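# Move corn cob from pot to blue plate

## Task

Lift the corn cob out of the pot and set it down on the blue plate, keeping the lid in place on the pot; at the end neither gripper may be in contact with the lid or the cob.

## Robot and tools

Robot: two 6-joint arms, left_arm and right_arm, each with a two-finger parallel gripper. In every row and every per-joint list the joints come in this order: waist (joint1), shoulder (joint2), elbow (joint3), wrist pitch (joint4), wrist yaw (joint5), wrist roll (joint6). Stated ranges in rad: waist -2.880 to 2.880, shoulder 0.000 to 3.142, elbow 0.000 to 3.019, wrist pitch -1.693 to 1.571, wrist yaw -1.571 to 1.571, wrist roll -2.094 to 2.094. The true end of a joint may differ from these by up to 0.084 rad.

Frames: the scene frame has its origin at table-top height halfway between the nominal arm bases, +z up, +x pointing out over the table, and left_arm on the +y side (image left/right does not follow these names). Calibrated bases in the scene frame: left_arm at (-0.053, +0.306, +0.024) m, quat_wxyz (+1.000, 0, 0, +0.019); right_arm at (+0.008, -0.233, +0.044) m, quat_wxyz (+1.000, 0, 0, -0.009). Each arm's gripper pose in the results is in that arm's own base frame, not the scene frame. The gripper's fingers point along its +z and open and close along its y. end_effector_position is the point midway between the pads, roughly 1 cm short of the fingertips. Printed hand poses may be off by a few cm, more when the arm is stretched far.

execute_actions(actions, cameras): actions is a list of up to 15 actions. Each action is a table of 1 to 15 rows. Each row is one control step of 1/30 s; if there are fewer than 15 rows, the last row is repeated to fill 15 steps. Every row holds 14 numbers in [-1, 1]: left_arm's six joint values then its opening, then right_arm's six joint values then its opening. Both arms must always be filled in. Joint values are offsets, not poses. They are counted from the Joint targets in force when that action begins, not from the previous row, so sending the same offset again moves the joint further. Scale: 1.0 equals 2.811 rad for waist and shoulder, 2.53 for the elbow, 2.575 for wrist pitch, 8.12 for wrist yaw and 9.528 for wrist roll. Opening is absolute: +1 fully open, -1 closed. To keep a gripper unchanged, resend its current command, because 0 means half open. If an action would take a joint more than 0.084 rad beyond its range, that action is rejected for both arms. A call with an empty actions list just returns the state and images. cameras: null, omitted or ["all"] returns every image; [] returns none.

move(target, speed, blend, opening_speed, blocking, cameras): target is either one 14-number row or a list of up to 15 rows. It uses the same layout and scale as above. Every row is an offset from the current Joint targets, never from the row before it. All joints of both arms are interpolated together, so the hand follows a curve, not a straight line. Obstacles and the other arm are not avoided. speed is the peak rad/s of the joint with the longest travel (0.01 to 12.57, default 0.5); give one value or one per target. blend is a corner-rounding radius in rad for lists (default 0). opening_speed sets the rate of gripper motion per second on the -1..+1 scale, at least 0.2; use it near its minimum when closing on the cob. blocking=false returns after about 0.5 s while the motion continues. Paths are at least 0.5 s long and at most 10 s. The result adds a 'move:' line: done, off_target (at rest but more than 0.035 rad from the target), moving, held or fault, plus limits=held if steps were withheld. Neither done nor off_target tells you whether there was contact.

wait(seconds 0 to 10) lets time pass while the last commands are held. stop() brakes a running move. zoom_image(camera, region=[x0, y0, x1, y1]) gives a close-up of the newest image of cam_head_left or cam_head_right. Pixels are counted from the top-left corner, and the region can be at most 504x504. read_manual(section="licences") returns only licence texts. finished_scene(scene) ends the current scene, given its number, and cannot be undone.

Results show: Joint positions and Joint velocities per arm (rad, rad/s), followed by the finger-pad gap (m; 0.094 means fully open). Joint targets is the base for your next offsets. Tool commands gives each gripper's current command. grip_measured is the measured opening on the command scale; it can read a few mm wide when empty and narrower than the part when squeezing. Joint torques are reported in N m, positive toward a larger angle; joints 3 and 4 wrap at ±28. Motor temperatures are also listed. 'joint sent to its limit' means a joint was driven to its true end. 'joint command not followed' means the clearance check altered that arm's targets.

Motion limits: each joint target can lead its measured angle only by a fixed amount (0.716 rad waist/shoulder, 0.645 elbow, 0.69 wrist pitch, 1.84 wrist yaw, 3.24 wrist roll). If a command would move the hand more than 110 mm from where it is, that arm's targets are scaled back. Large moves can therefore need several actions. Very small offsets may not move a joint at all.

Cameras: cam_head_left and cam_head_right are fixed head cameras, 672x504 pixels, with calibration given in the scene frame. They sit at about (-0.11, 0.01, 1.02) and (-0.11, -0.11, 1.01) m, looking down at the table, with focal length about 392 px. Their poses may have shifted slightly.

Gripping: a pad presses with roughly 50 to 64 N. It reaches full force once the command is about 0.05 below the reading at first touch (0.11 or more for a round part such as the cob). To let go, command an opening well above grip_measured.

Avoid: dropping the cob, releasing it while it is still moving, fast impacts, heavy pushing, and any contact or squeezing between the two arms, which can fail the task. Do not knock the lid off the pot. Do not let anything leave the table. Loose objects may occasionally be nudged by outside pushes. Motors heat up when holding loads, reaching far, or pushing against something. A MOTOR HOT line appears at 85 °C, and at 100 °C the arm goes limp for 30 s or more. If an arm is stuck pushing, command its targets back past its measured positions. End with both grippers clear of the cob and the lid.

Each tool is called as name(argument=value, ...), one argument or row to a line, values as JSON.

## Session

execute_actions(
  actions=[],
)

zoom_image(
  camera="cam_head_left",
  region=[236, 160, 436, 360],
)

Scene clock: 0.00 s.
left_arm: end_effector_position=(+0.3785, -0.1923, +0.2734) grip_measured=+1.000 end_effector_quat_wxyz=(+0.651, +0.351, +0.597, -0.310) | right_arm: end_effector_position=(+0.6509, -0.4272, +0.1925) grip_measured=+1.000 end_effector_quat_wxyz=(+0.504, -0.349, +0.773, +0.165)
Joint positions: left_arm=[-0.174 1.107 0.436 0.729 0.799 0.046 0.094] | right_arm=[-0.78 2.515 2.63 -1.583 -1.115 -1.563 0.094]
Joint velocities: within noise
Joint torques (N m): no reading
Motor temperatures (°C): left_arm=[30 33 31 27 28 25 28] | right_arm=[26 30 32 28 27 26 25]
Heat: left arm: hottest shoulder 33 °C; right arm: hottest elbow 32 °C.
Joint targets: left_arm=[-0.174 1.107 0.458 0.733 0.799 0.046] | right_arm=[-0.780 2.501 2.658 -1.581 -1.115 -1.563]
Tool commands: left_gripper/opening=+1.0 right_gripper/opening=+1.0

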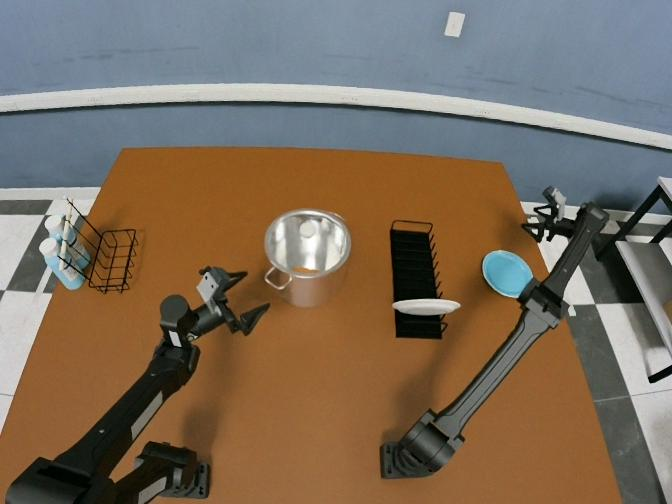

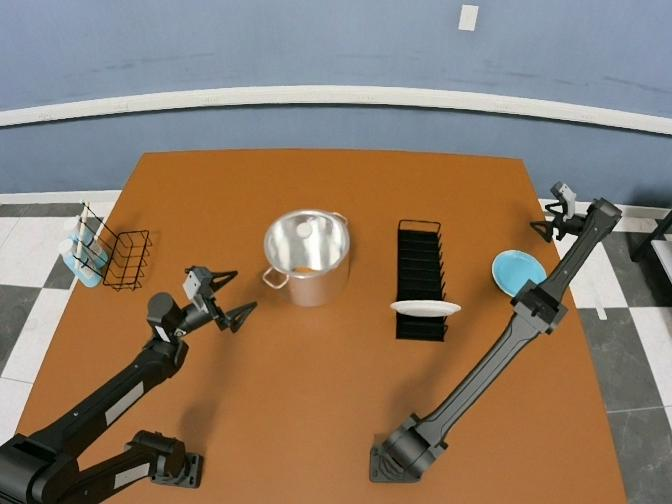

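Scaled by 2.520 from the camera's 672x504 image, which has a finer 960x720 frame.

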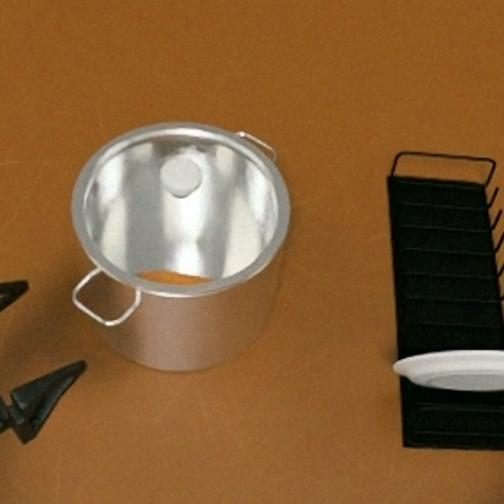

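move(
  target=[-0.1067,0.3344,0.7439,-0.8963,-0.0984,-0.0048,1,0.0996,-0.3042,-0.4032,0.0027,0.1373,0.0507,1],
  speed=1.0,
)

zoom_image(
  camera="cam_head_left",
  region=[260, 140, 380, 260],
)

Scene clock: 19.27 s.
left_arm: end_effector_position=(+0.6083, -0.3077, +0.3014) grip_measured=+1.000 end_effector_quat_wxyz=(+0.128, +0.237, +0.963, -0.032) | right_arm: end_effector_position=(+0.4347, -0.2443, +0.2476) grip_measured=+1.000 end_effector_quat_wxyz=(-0.010, -0.285, +0.958, +0.013)
Joint positions: left_arm=[-0.467 2.022 2.279 -1.563 0.004 0.015 0.094] | right_arm=[-0.512 1.664 1.643 -1.583 -0.003 -1.091 0.094]
Joint torques (N m): left_arm=[-2.14 -17.2 14.99 0.64 -0.13 -0.11] | right_arm=[1.44 -15.38 6.72 0.61 -0.1 0.05]
Heat: left arm: hottest elbow 35 °C; right arm: hottest elbow 34 °C.
Joint targets: left_arm=[-0.474 2.047 2.340 -1.575 0.000 0.000] | right_arm=[-0.500 1.646 1.638 -1.574 0.000 -1.079]
move: off_target (left_arm); left_arm: the elbow is farthest, 0.061 rad from its target

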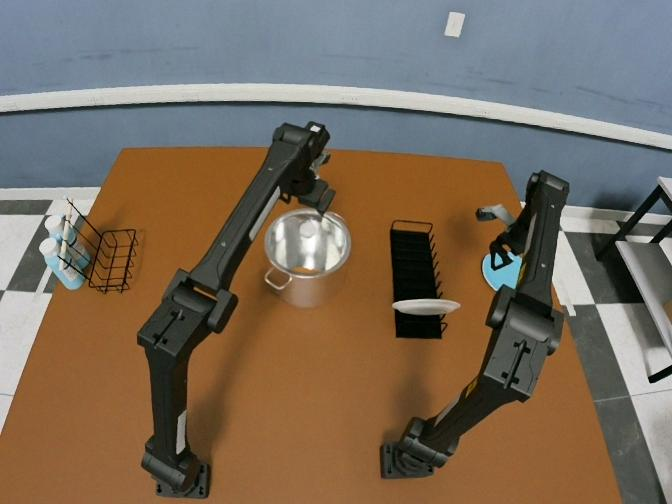

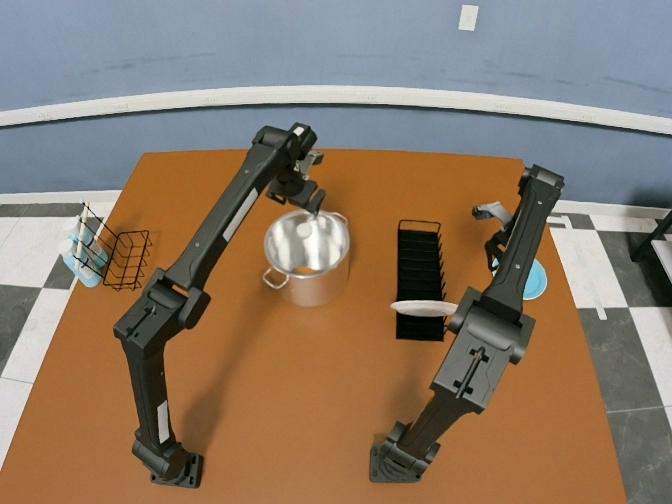

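Scaled by 4.200 from the camera's 672x504 image, which has a finer 960x720 frame.

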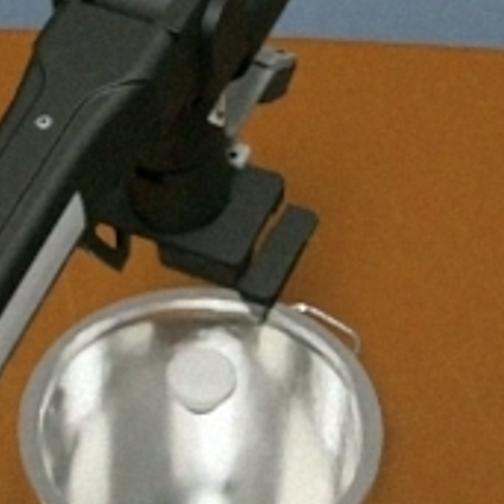

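move(
  target=[-0.0032,-0.0221,-0.1423,0.1184,0,0,1,0,0,0,0,0,0,1],
  speed=0.25,
)

zoom_image(
  camera="cam_head_left",
  region=[270, 180, 350, 260],
)

Scene clock: 30.27 s.
left_arm: end_effector_position=(+0.6149, -0.3132, +0.2059) grip_measured=+1.000 end_effector_quat_wxyz=(+0.133, +0.237, +0.962, -0.033) | right_arm: end_effector_position=(+0.4347, -0.2443, +0.2476) grip_measured=+1.000 end_effector_quat_wxyz=(-0.010, -0.285, +0.958, +0.013)
Joint positions: left_arm=[-0.469 2.001 1.992 -1.287 0.005 0.014 0.094] | right_arm=[-0.512 1.664 1.643 -1.583 -0.003 -1.09 0.094]
Joint torques (N m): left_arm=[-3.08 -20.13 8.76 1.91 -0.17 -0.14] | right_arm=[1.38 -15.44 6.71 0.61 -0.11 0.04]
Motor temperatures (°C): left_arm=[30 34 36 27 28 25 28] | right_arm=[26 33 34 28 27 26 25]
Heat: left arm: hottest elbow 36 °C; right arm: hottest elbow 34 °C.
Joint targets: left_arm=[-0.483 1.985 1.980 -1.270 0.001 0.000] | right_arm=[-0.500 1.646 1.638 -1.574 0.000 -1.079]
move: done

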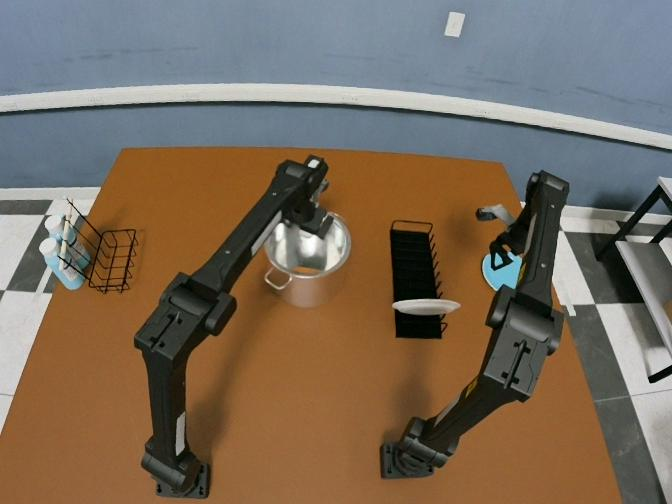

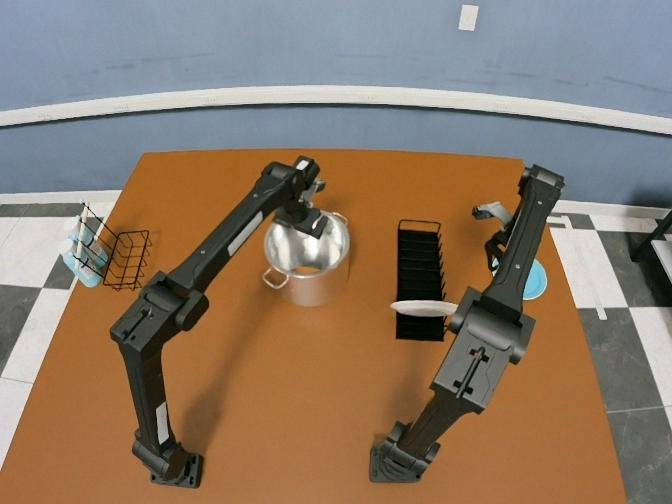

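Scaled by 6.300 from the camera's 672x504 image, which has a finer 960x720 frame.

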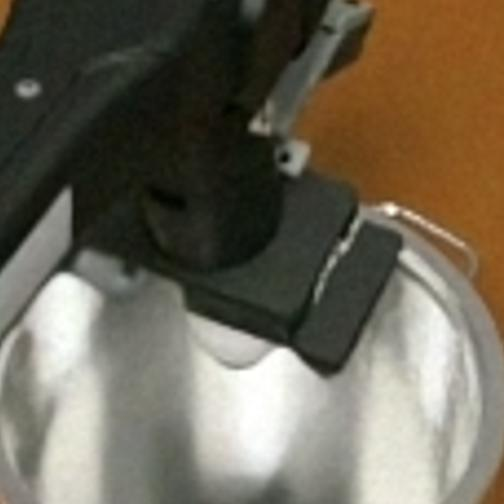

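move(
  target=[0,0,0,0,0,0,-0.4,0,0,0,0,0,0,1],
  opening_speed=0.6,
  cameras=[],
)

Scene clock: 53.80 s.
left_arm: end_effector_position=(+0.6127, -0.3188, +0.2074) grip_measured=-0.116 end_effector_quat_wxyz=(+0.135, +0.241, +0.960, -0.034) | right_arm: end_effector_position=(+0.4347, -0.2443, +0.2476) grip_measured=+1.000 end_effector_quat_wxyz=(-0.010, -0.285, +0.958, +0.013)
Joint positions: left_arm=[-0.478 1.999 1.992 -1.284 0.004 0.014 0.042] | right_arm=[-0.512 1.664 1.643 -1.583 -0.003 -1.09 0.094]
Joint torques (N m): left_arm=[-1.67 -20.07 8.7 1.8 -0.13 -0.15] | right_arm=[1.44 -15.38 6.72 0.61 -0.11 0.04]
Heat: left arm: hottest elbow 36 °C; right arm: hottest elbow 35 °C.
Joint targets: left_arm=[-0.483 1.985 1.980 -1.270 0.001 0.000] | right_arm=[-0.500 1.646 1.638 -1.574 0.000 -1.080]
move: done
No camera images: "cameras" was empty.

move(
  target=[
    [0,0.0231,0.1423,-0.1126,0,0,-0.5,0,0,0,0,0,0,1],
    [0.1718,-0.116,-0.032,-0.0734,0,0,-0.5,0,0,0,0,0,0,1],
  ],
  speed=[0.3,0.45],
)

zoom_image(
  camera="cam_head_left",
  region=[240, 190, 380, 330],
)

zoom_image(
  camera="cam_head_right",
  region=[240, 190, 380, 330],
)

Scene clock: 64.30 s.
left_arm: end_effector_position=(+0.5826, +0.0024, +0.3299) grip_measured=-0.117 end_effector_quat_wxyz=(+0.137, +0.004, +0.991, +0.001) | right_arm: end_effector_position=(+0.4347, -0.2443, +0.2476) grip_measured=+1.000 end_effector_quat_wxyz=(-0.010, -0.285, +0.958, +0.013)
Joint positions: left_arm=[0.005 1.707 1.892 -1.482 0 0.014 0.041] | right_arm=[-0.512 1.664 1.643 -1.583 -0.003 -1.09 0.094]
Joint torques (N m): left_arm=[-1.96 -19.19 10.36 2.17 0.02 -0.11] | right_arm=[1.44 -15.44 6.72 0.61 -0.11 0.04]
Heat: left arm: hottest elbow 37 °C; right arm: hottest elbow 35 °C.
Joint targets: left_arm=[0.000 1.659 1.900 -1.459 0.000 0.000] | right_arm=[-0.500 1.646 1.638 -1.574 0.000 -1.080]
move: off_target (left_arm); left_arm: the shoulder is farthest, 0.048 rad from its target

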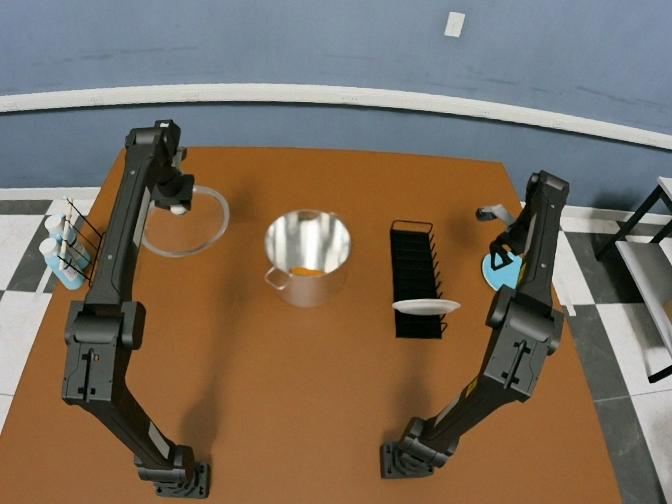

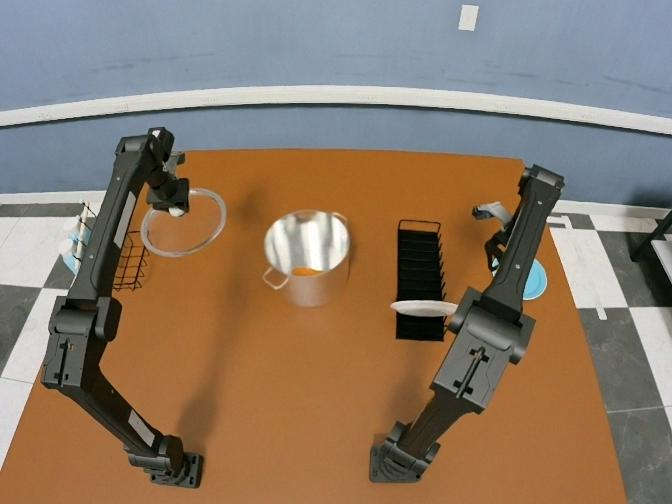

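Scaled by 3.600 from the camera's 672x504 image, which has a finer 960x720 frame.

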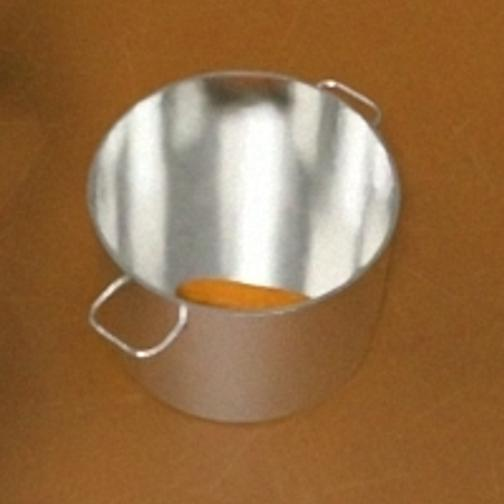

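Scaled by 3.600 from the camera's 672x504 image, which has a finer 960x720 frame.

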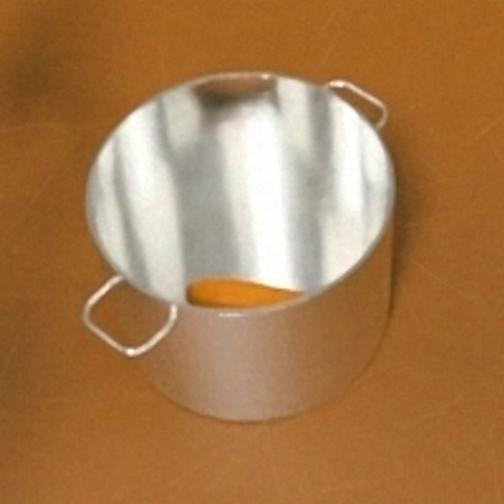

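move(
  target=[
    [0,0,0,0,0,0,-0.5,0.3079,0.0983,0.1164,0.0089,-0.0148,0.0056,1],
    [0,0,0,0,0,0,-0.5,0.3079,0.1152,0.0179,0.1122,-0.0148,0.0056,1],
  ],
  speed=[0.6,0.3],
)

zoom_image(
  camera="cam_head_left",
  region=[240, 170, 380, 310],
)

zoom_image(
  camera="cam_head_right",
  region=[240, 170, 380, 310],
)

Scene clock: 91.57 s.
left_arm: end_effector_position=(+0.5826, +0.0024, +0.3299) grip_measured=-0.117 end_effector_quat_wxyz=(+0.137, +0.004, +0.991, +0.001) | right_arm: end_effector_position=(+0.5473, +0.2380, +0.1025) grip_measured=+1.000 end_effector_quat_wxyz=(+0.016, -0.648, +0.759, +0.058)
Joint positions: left_arm=[0.005 1.707 1.892 -1.482 0 0.014 0.041] | right_arm=[0.376 1.969 1.687 -1.295 -0.12 -1.037 0.094]
Joint torques (N m): left_arm=[-1.96 -18.84 10.4 2.24 0.01 -0.11] | right_arm=[-0.21 -17.44 6.56 0.72 -0.32 0.04]
Heat: left arm: hottest shoulder 38 °C; right arm: hottest elbow 35 °C.
Joint targets: left_arm=[0.000 1.659 1.900 -1.459 0.000 0.000] | right_arm=[0.366 1.970 1.683 -1.285 -0.120 -1.026]
move: off_target (left_arm); left_arm: the shoulder is farthest, 0.048 rad from its target

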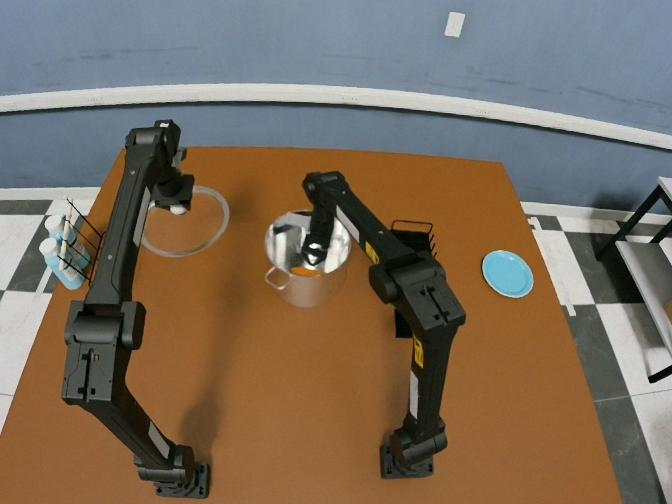

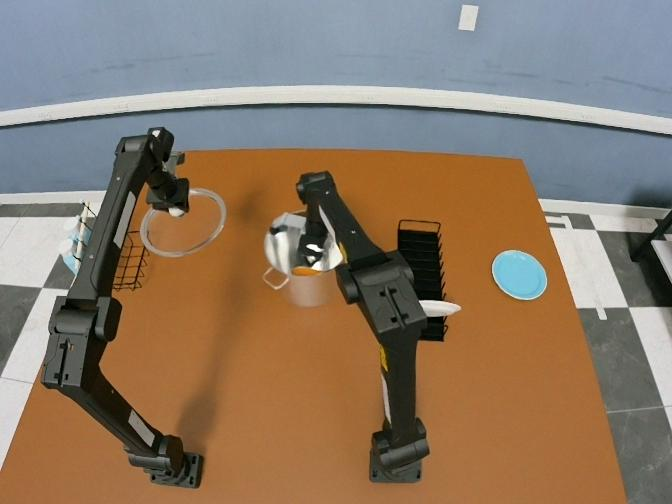

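Scaled by 3.600 from the camera's 672x504 image, which has a finer 960x720 frame.

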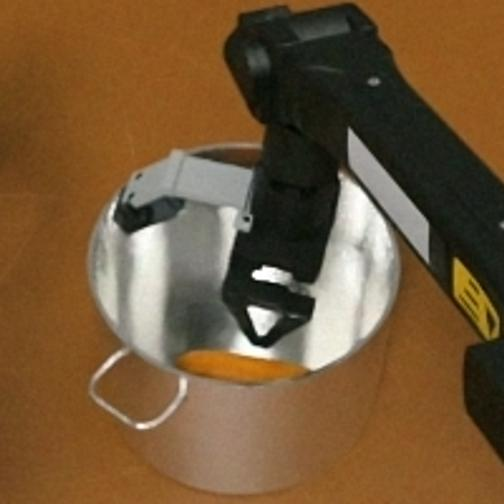

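Scaled by 3.600 from the camera's 672x504 image, which has a finer 960x720 frame.

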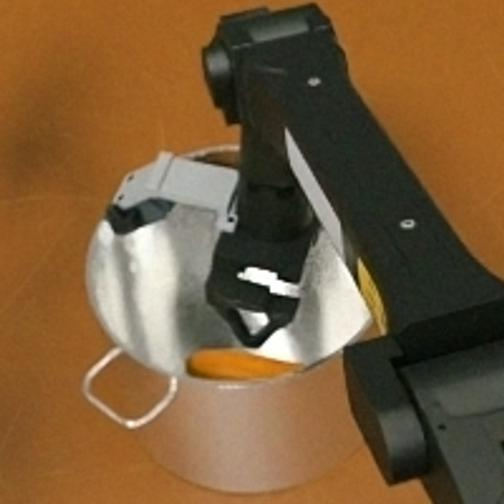

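move(
  target=[0,0,0,0,0,0,-0.5,-0.0085,0.0482,-0.0534,0.1029,0,0,1],
  speed=0.2,
)

zoom_image(
  camera="cam_head_left",
  region=[240, 170, 380, 310],
)

zoom_image(
  camera="cam_head_right",
  region=[240, 170, 380, 310],
)

Scene clock: 104.67 s.
left_arm: end_effector_position=(+0.5826, +0.0024, +0.3299) grip_measured=-0.117 end_effector_quat_wxyz=(+0.137, +0.004, +0.991, +0.001) | right_arm: end_effector_position=(+0.5515, +0.2282, -0.0187) grip_measured=+1.000 end_effector_quat_wxyz=(+0.018, -0.641, +0.765, +0.058)
Joint positions: left_arm=[0.005 1.707 1.892 -1.482 0 0.014 0.041] | right_arm=[0.359 2.098 1.554 -1.032 -0.12 -1.036 0.094]
Joint torques (N m): left_arm=[-2.37 -18.9 10.39 2.24 0.02 -0.13] | right_arm=[-0.79 -17.44 5.68 0.8 -0.29 0.01]
Heat: left arm: hottest shoulder 38 °C; right arm: hottest elbow 35 °C.
Joint targets: left_arm=[0.000 1.659 1.900 -1.459 0.000 0.000] | right_arm=[0.342 2.105 1.548 -1.020 -0.121 -1.026]
move: off_target (left_arm); left_arm: the shoulder is farthest, 0.048 rad from its target

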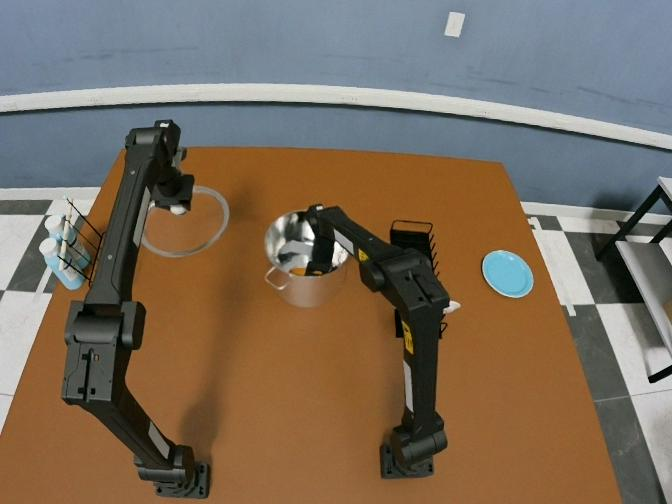

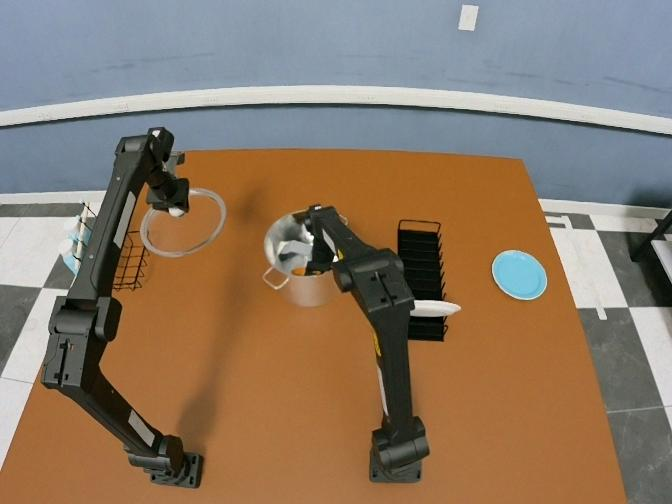

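Scaled by 3.600 from the camera's 672x504 image, which has a finer 960x720 frame.

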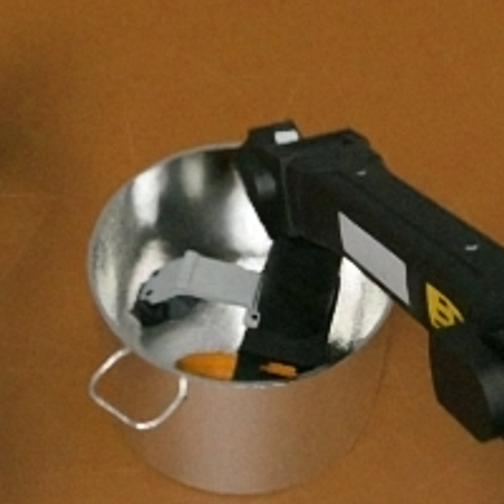

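Scaled by 3.600 from the camera's 672x504 image, which has a finer 960x720 frame.

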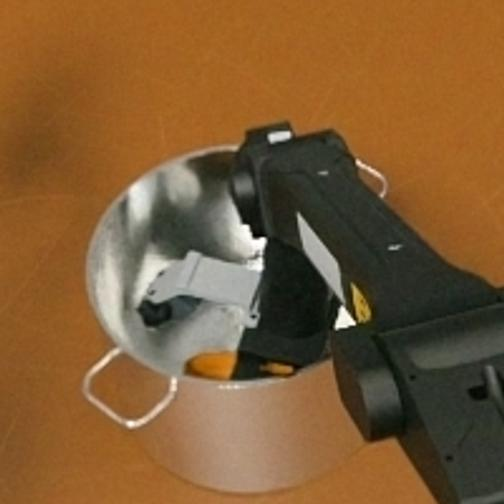

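move(
  target=[0,0,0,0,0,0,-0.5,0,0,0,0,0,0,-0.35],
  opening_speed=0.6,
  cameras=["cam_head_left"],
)

zoom_image(
  camera="cam_head_left",
  region=[240, 170, 380, 310],
)

Scene clock: 111.20 s.
left_arm: end_effector_position=(+0.5826, +0.0024, +0.3299) grip_measured=-0.117 end_effector_quat_wxyz=(+0.137, +0.004, +0.991, +0.001) | right_arm: end_effector_position=(+0.5528, +0.2272, -0.0187) grip_measured=+0.060 end_effector_quat_wxyz=(+0.019, -0.640, +0.766, +0.057)
Joint positions: left_arm=[0.005 1.707 1.892 -1.482 0 0.014 0.041] | right_arm=[0.356 2.098 1.554 -1.028 -0.12 -1.035 0.05]
Joint torques (N m): left_arm=[-2.02 -19.19 10.4 2.15 0.04 -0.12] | right_arm=[-0.44 -17.44 5.67 0.66 -0.32 0.02]
Heat: left arm: hottest shoulder 38 °C; right arm: hottest elbow 35 °C.
Joint targets: left_arm=[0.000 1.659 1.900 -1.459 0.000 0.000] | right_arm=[0.342 2.105 1.548 -1.020 -0.121 -1.026]
move: off_target (left_arm); left_arm: the shoulder is farthest, 0.048 rad from its target
Images, in order (width x height): cam_head_left 672x504.

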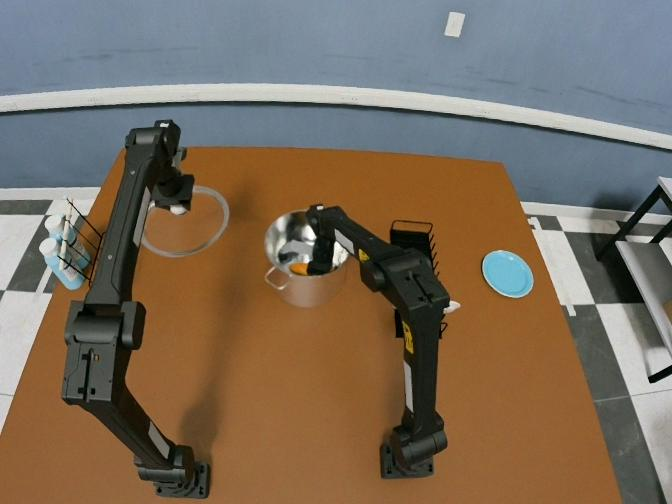

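Scaled by 3.600 from the camera's 672x504 image, which has a finer 960x720 frame.

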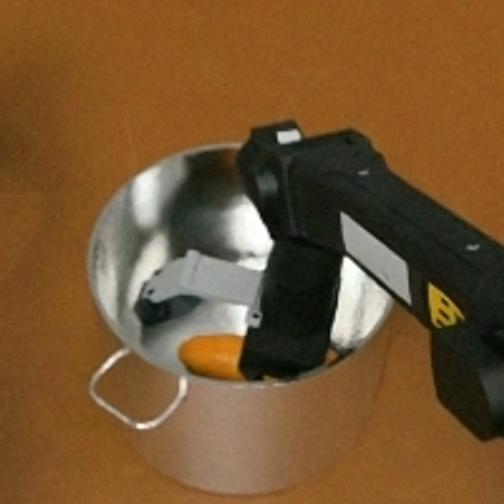

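move(
  target=[
    [0,0,0,0,0,0,-0.5,0,-0.048,0.0601,-0.1049,0,0,-0.35],
    [0,0,0,0,0,0,-0.5,0,-0.0651,0.1628,-0.2062,0,0,-0.35],
    [0,0,0,0,0,0,-0.5,-0.3621,-0.0651,0.1628,-0.2062,0,0,-0.35],
    [0,0,0,0,0,0,-0.5,-0.3621,0.0765,0.313,-0.2016,0,0,-0.35],
  ],
  speed=[0.3,0.4,0.6,0.5],
  blend=0.08,
)

zoom_image(
  camera="cam_head_left",
  region=[440, 190, 580, 330],
)

Scene clock: 137.17 s.
left_arm: end_effector_position=(+0.5826, +0.0024, +0.3299) grip_measured=-0.117 end_effector_quat_wxyz=(+0.137, +0.004, +0.991, +0.001) | right_arm: end_effector_position=(+0.5577, -0.4302, +0.0817) grip_measured=+0.060 end_effector_quat_wxyz=(+0.029, -0.172, +0.983, +0.057)
Joint positions: left_arm=[0.005 1.707 1.892 -1.482 0 0.014 0.041] | right_arm=[-0.685 2.344 2.271 -1.545 -0.118 -1.035 0.05]
Joint torques (N m): left_arm=[-1.96 -18.78 10.51 2.39 0.02 -0.11] | right_arm=[1.2 -23.88 12.23 0.47 -0.4 0.02]
Motor temperatures (°C): left_arm=[30 39 37 27 28 25 30] | right_arm=[26 34 36 28 27 26 26]
Heat: left arm: hottest shoulder 39 °C; right arm: hottest elbow 36 °C.
Joint targets: left_arm=[0.000 1.659 1.900 -1.459 0.000 0.000] | right_arm=[-0.676 2.320 2.339 -1.539 -0.120 -1.026]
move: off_target (left_arm, right_arm); left_arm: the shoulder is farthest, 0.048 rad from its target; right_arm: the elbow is farthest, 0.069 rad from its target

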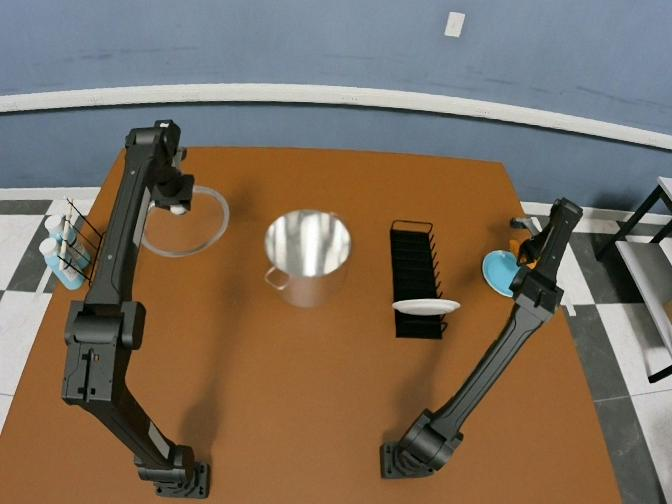

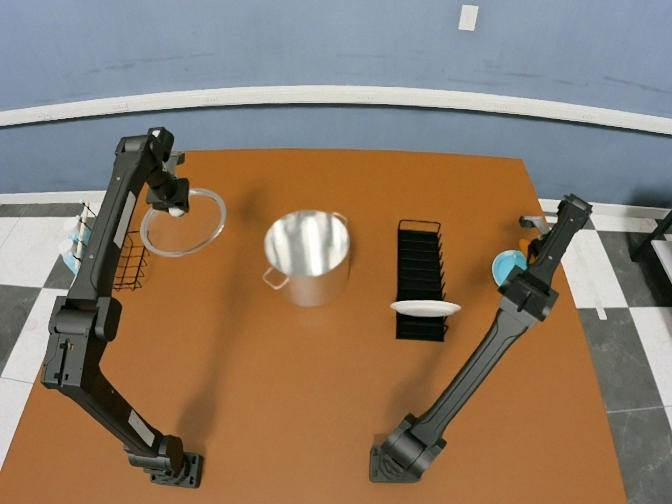

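Scaled by 3.600 from the camera's 672x504 image, which has a finer 960x720 frame.

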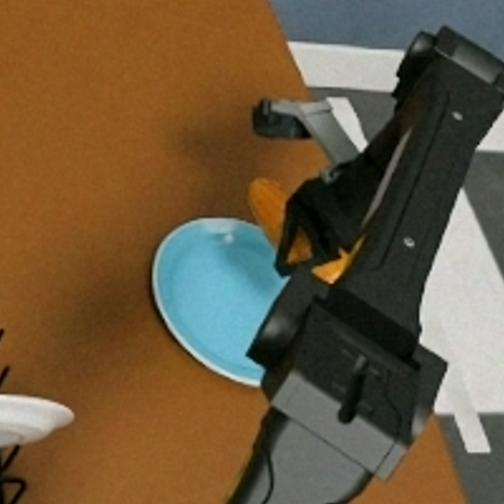

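move(
  target=[0,0,0,0,0,0,-0.5,0,0.0231,-0.0874,0.0986,0,0,-0.35],
  speed=0.15,
)

zoom_image(
  camera="cam_head_left",
  region=[440, 190, 580, 330],
)

Scene clock: 147.13 s.
left_arm: end_effector_position=(+0.5826, +0.0024, +0.3299) grip_measured=-0.117 end_effector_quat_wxyz=(+0.137, +0.004, +0.991, +0.001) | right_arm: end_effector_position=(+0.5643, -0.4354, -0.0128) grip_measured=+0.060 end_effector_quat_wxyz=(+0.044, -0.174, +0.983, +0.040)
Joint positions: left_arm=[0.005 1.707 1.892 -1.482 0 0.014 0.041] | right_arm=[-0.685 2.397 2.117 -1.295 -0.119 -1.035 0.05]
Joint torques (N m): left_arm=[-2.14 -18.67 10.29 2.11 -0.02 -0.11] | right_arm=[1.2 -23.41 6.98 0.7 -0.37 0.03]
Heat: left arm: hottest shoulder 39 °C; right arm: hottest elbow 37 °C.
Joint targets: left_arm=[0.000 1.659 1.900 -1.459 0.000 0.000] | right_arm=[-0.676 2.385 2.118 -1.285 -0.121 -1.026]
move: off_target (left_arm); left_arm: the shoulder is farthest, 0.048 rad from its target

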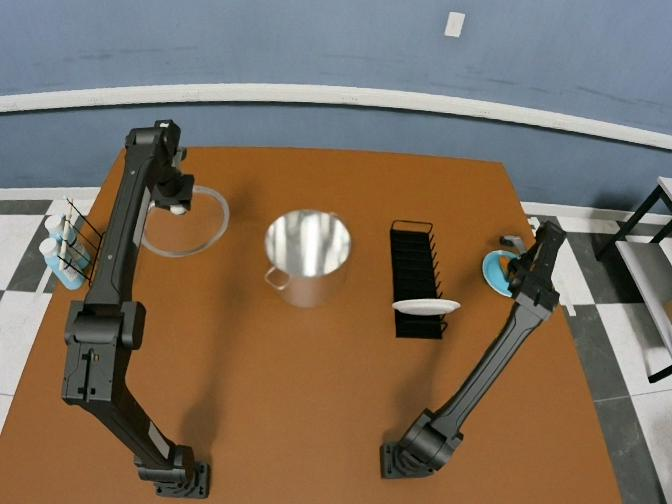

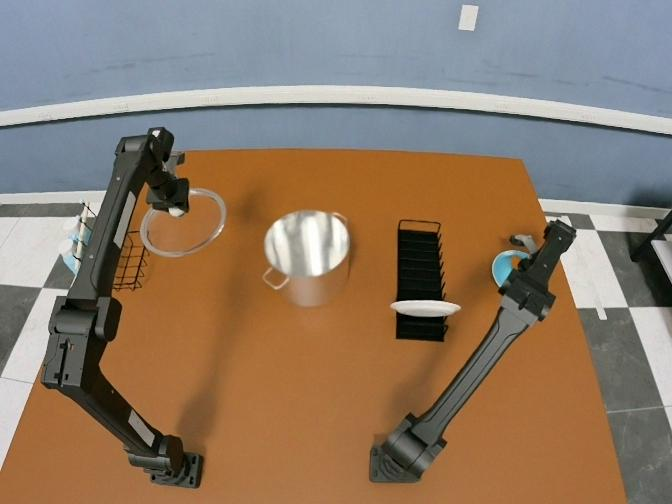

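Scaled by 3.600 from the camera's 672x504 image, which has a finer 960x720 frame.

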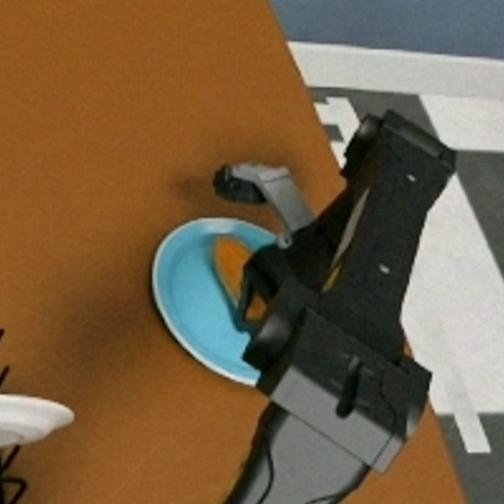

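move(
  target=[
    [0,0,0,0,0,0,-0.5,0,0.0018,-0.0052,0.0053,0,0,-0.35],
    [0,0,0,0,0,0,-0.5,0,0.0018,-0.0052,0.0053,0,0,0.5],
  ],
  speed=0.06,
  opening_speed=0.4,
)

zoom_image(
  camera="cam_head_left",
  region=[440, 190, 580, 330],
)

Scene clock: 157.07 s.
left_arm: end_effector_position=(+0.5826, +0.0024, +0.3299) grip_measured=-0.117 end_effector_quat_wxyz=(+0.137, +0.004, +0.991, +0.001) | right_arm: end_effector_position=(+0.5651, -0.4361, -0.0148) grip_measured=+0.497 end_effector_quat_wxyz=(+0.046, -0.174, +0.983, +0.038)
Joint positions: left_arm=[0.005 1.707 1.892 -1.482 0 0.014 0.041] | right_arm=[-0.685 2.397 2.111 -1.282 -0.119 -1.035 0.07]
Joint torques (N m): left_arm=[-1.96 -18.96 10.45 2.04 -0.01 -0.11] | right_arm=[1.2 -22.48 6.41 0.76 -0.36 0.02]
Heat: left arm: hottest shoulder 39 °C; right arm: hottest elbow 37 °C.
Joint targets: left_arm=[0.000 1.659 1.900 -1.459 0.000 0.000] | right_arm=[-0.676 2.390 2.105 -1.272 -0.120 -1.026]
move: off_target (left_arm); left_arm: the shoulder is farthest, 0.048 rad from its target

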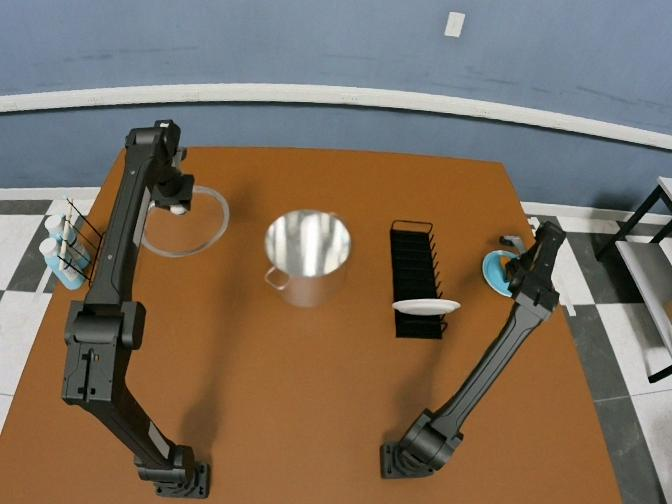

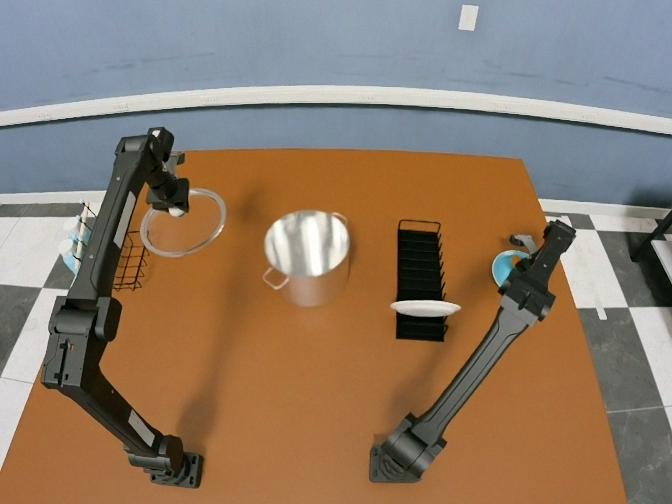

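Scaled by 3.600 from the camera's 672x504 image, which has a finer 960x720 frame.

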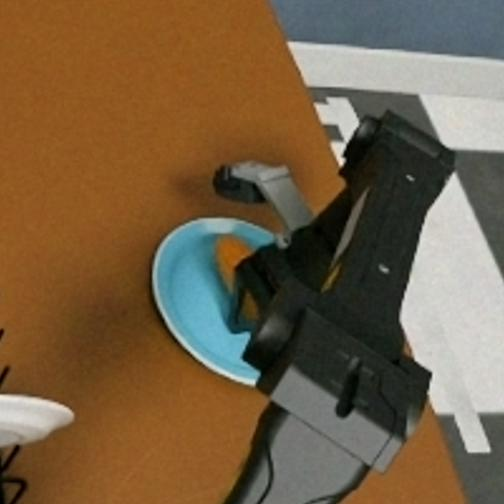

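move(
  target=[
    [0,0,0,0,0,0,-0.5,0,-0.0235,0.0929,-0.1037,0,0,0.5],
    [-0.1676,0.1391,0.1739,-0.0497,0,0,-0.5,0,-0.0235,0.0929,-0.1037,0,0,0.5],
  ],
  speed=[0.3,0.4],
)

zoom_image(
  camera="cam_head_left",
  region=[240, 140, 400, 300],
)

zoom_image(
  camera="cam_head_left",
  region=[440, 190, 580, 330],
)

Scene clock: 169.13 s.
left_arm: end_effector_position=(+0.6025, -0.3156, +0.2579) grip_measured=-0.117 end_effector_quat_wxyz=(+0.084, +0.244, +0.966, -0.021) | right_arm: end_effector_position=(+0.5638, -0.4350, +0.0868) grip_measured=+0.498 end_effector_quat_wxyz=(+0.039, -0.173, +0.983, +0.046)
Joint positions: left_arm=[-0.481 2.067 2.249 -1.578 0.002 0.014 0.041] | right_arm=[-0.685 2.345 2.287 -1.531 -0.119 -1.035 0.07]
Joint torques (N m): left_arm=[-0.38 -21.19 17.37 0.57 -0.07 -0.11] | right_arm=[1.2 -23.65 11.14 -0.02 -0.36 0.02]
Heat: left arm: hottest shoulder 39 °C; right arm: hottest elbow 37 °C.
Joint targets: left_arm=[-0.471 2.050 2.339 -1.587 0.000 0.000] | right_arm=[-0.676 2.324 2.340 -1.539 -0.120 -1.026]
move: off_target (left_arm, right_arm); left_arm: the elbow is farthest, 0.091 rad from its target; right_arm: the elbow is farthest, 0.053 rad from its target

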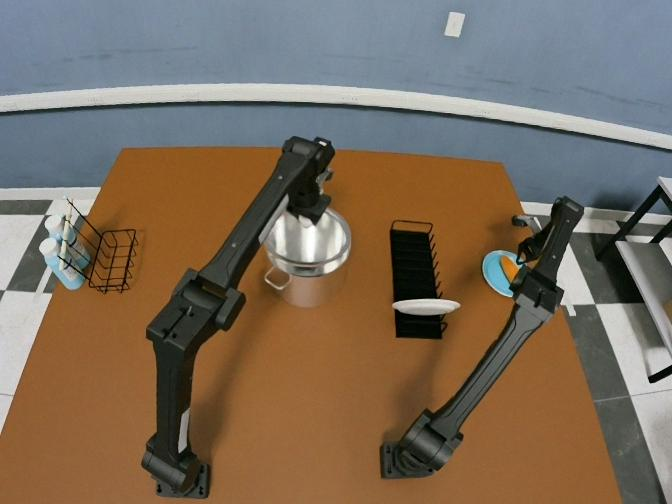

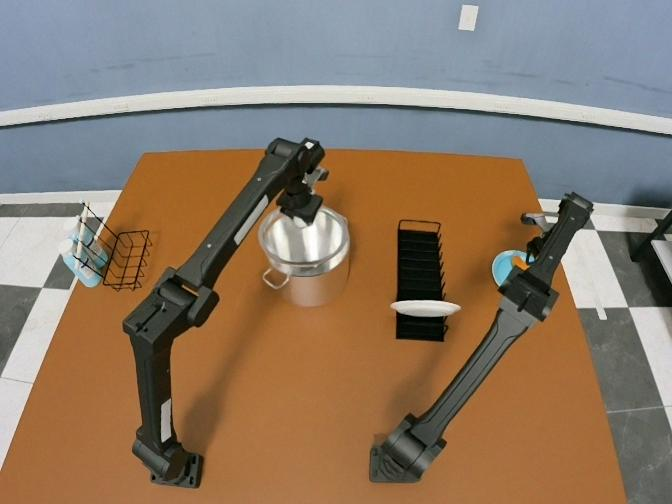

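Scaled by 3.150 from the camera's 672x504 image, which has a finer 960x720 frame.

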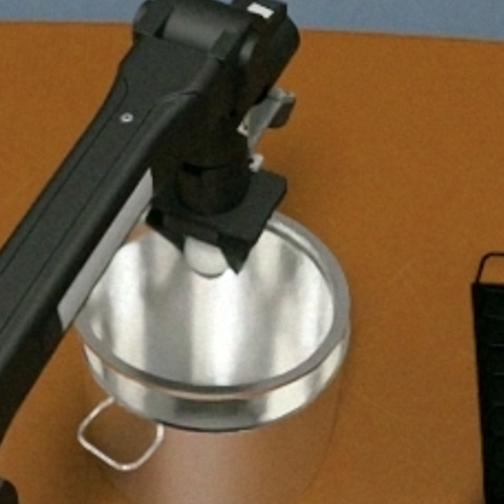

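Scaled by 3.600 from the camera's 672x504 image, which has a finer 960x720 frame.

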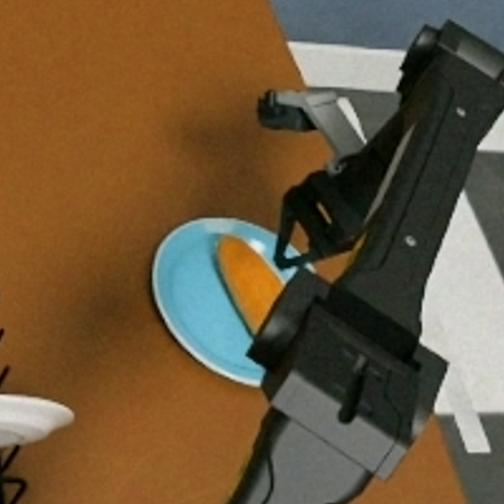

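move(
  target=[
    [0.002,-0.0231,-0.1063,0.0901,0,0,-0.5,0,0,0,0,0,0,0.5],
    [0.002,-0.0277,-0.1427,0.1239,0,0,-0.5,0,0,0,0,0,0,0.5],
  ],
  speed=[0.25,0.1],
)

zoom_image(
  camera="cam_head_left",
  region=[240, 170, 370, 300],
)

Scene clock: 179.43 s.
left_arm: end_effector_position=(+0.6122, -0.3195, +0.2078) grip_measured=-0.117 end_effector_quat_wxyz=(+0.136, +0.242, +0.960, -0.033) | right_arm: end_effector_position=(+0.5638, -0.4350, +0.0868) grip_measured=+0.498 end_effector_quat_wxyz=(+0.039, -0.173, +0.983, +0.046)
Joint positions: left_arm=[-0.48 1.998 1.991 -1.283 0.002 0.014 0.041] | right_arm=[-0.685 2.345 2.287 -1.531 -0.119 -1.035 0.07]
Joint torques (N m): left_arm=[-0.38 -20.72 8.57 1.76 -0.07 -0.13] | right_arm=[1.2 -23.65 11.14 -0.02 -0.36 0.02]
Motor temperatures (°C): left_arm=[30 39 42 27 28 25 30] | right_arm=[26 36 39 28 27 26 26]
Heat: left arm: hottest elbow 42 °C; right arm: hottest elbow 39 °C.
Joint targets: left_arm=[-0.466 1.972 1.978 -1.268 0.000 0.000] | right_arm=[-0.676 2.324 2.340 -1.539 -0.120 -1.026]
move: off_target (right_arm); right_arm: the elbow is farthest, 0.053 rad from its target

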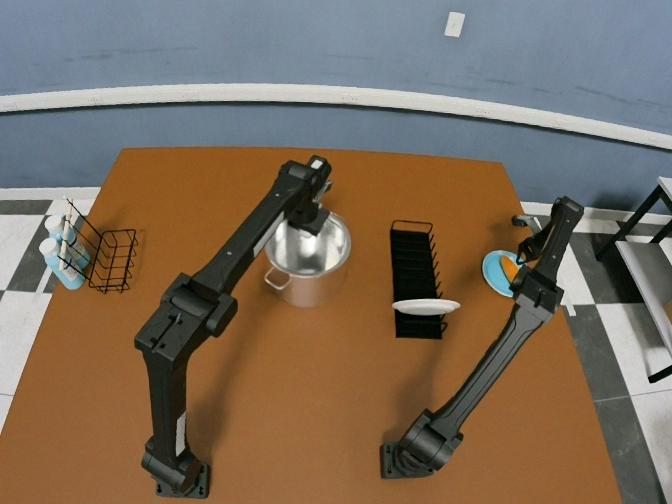

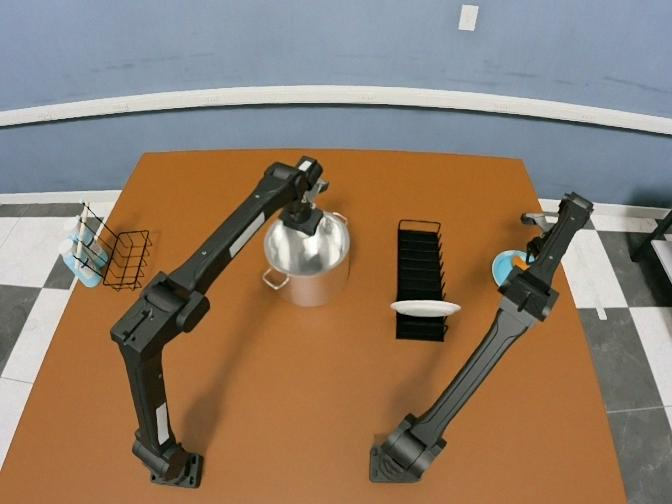

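Scaled by 3.877 from the camera's 672x504 image, which has a finer 960x720 frame.

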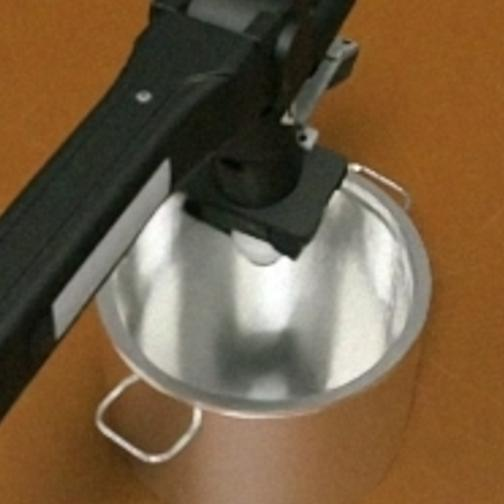

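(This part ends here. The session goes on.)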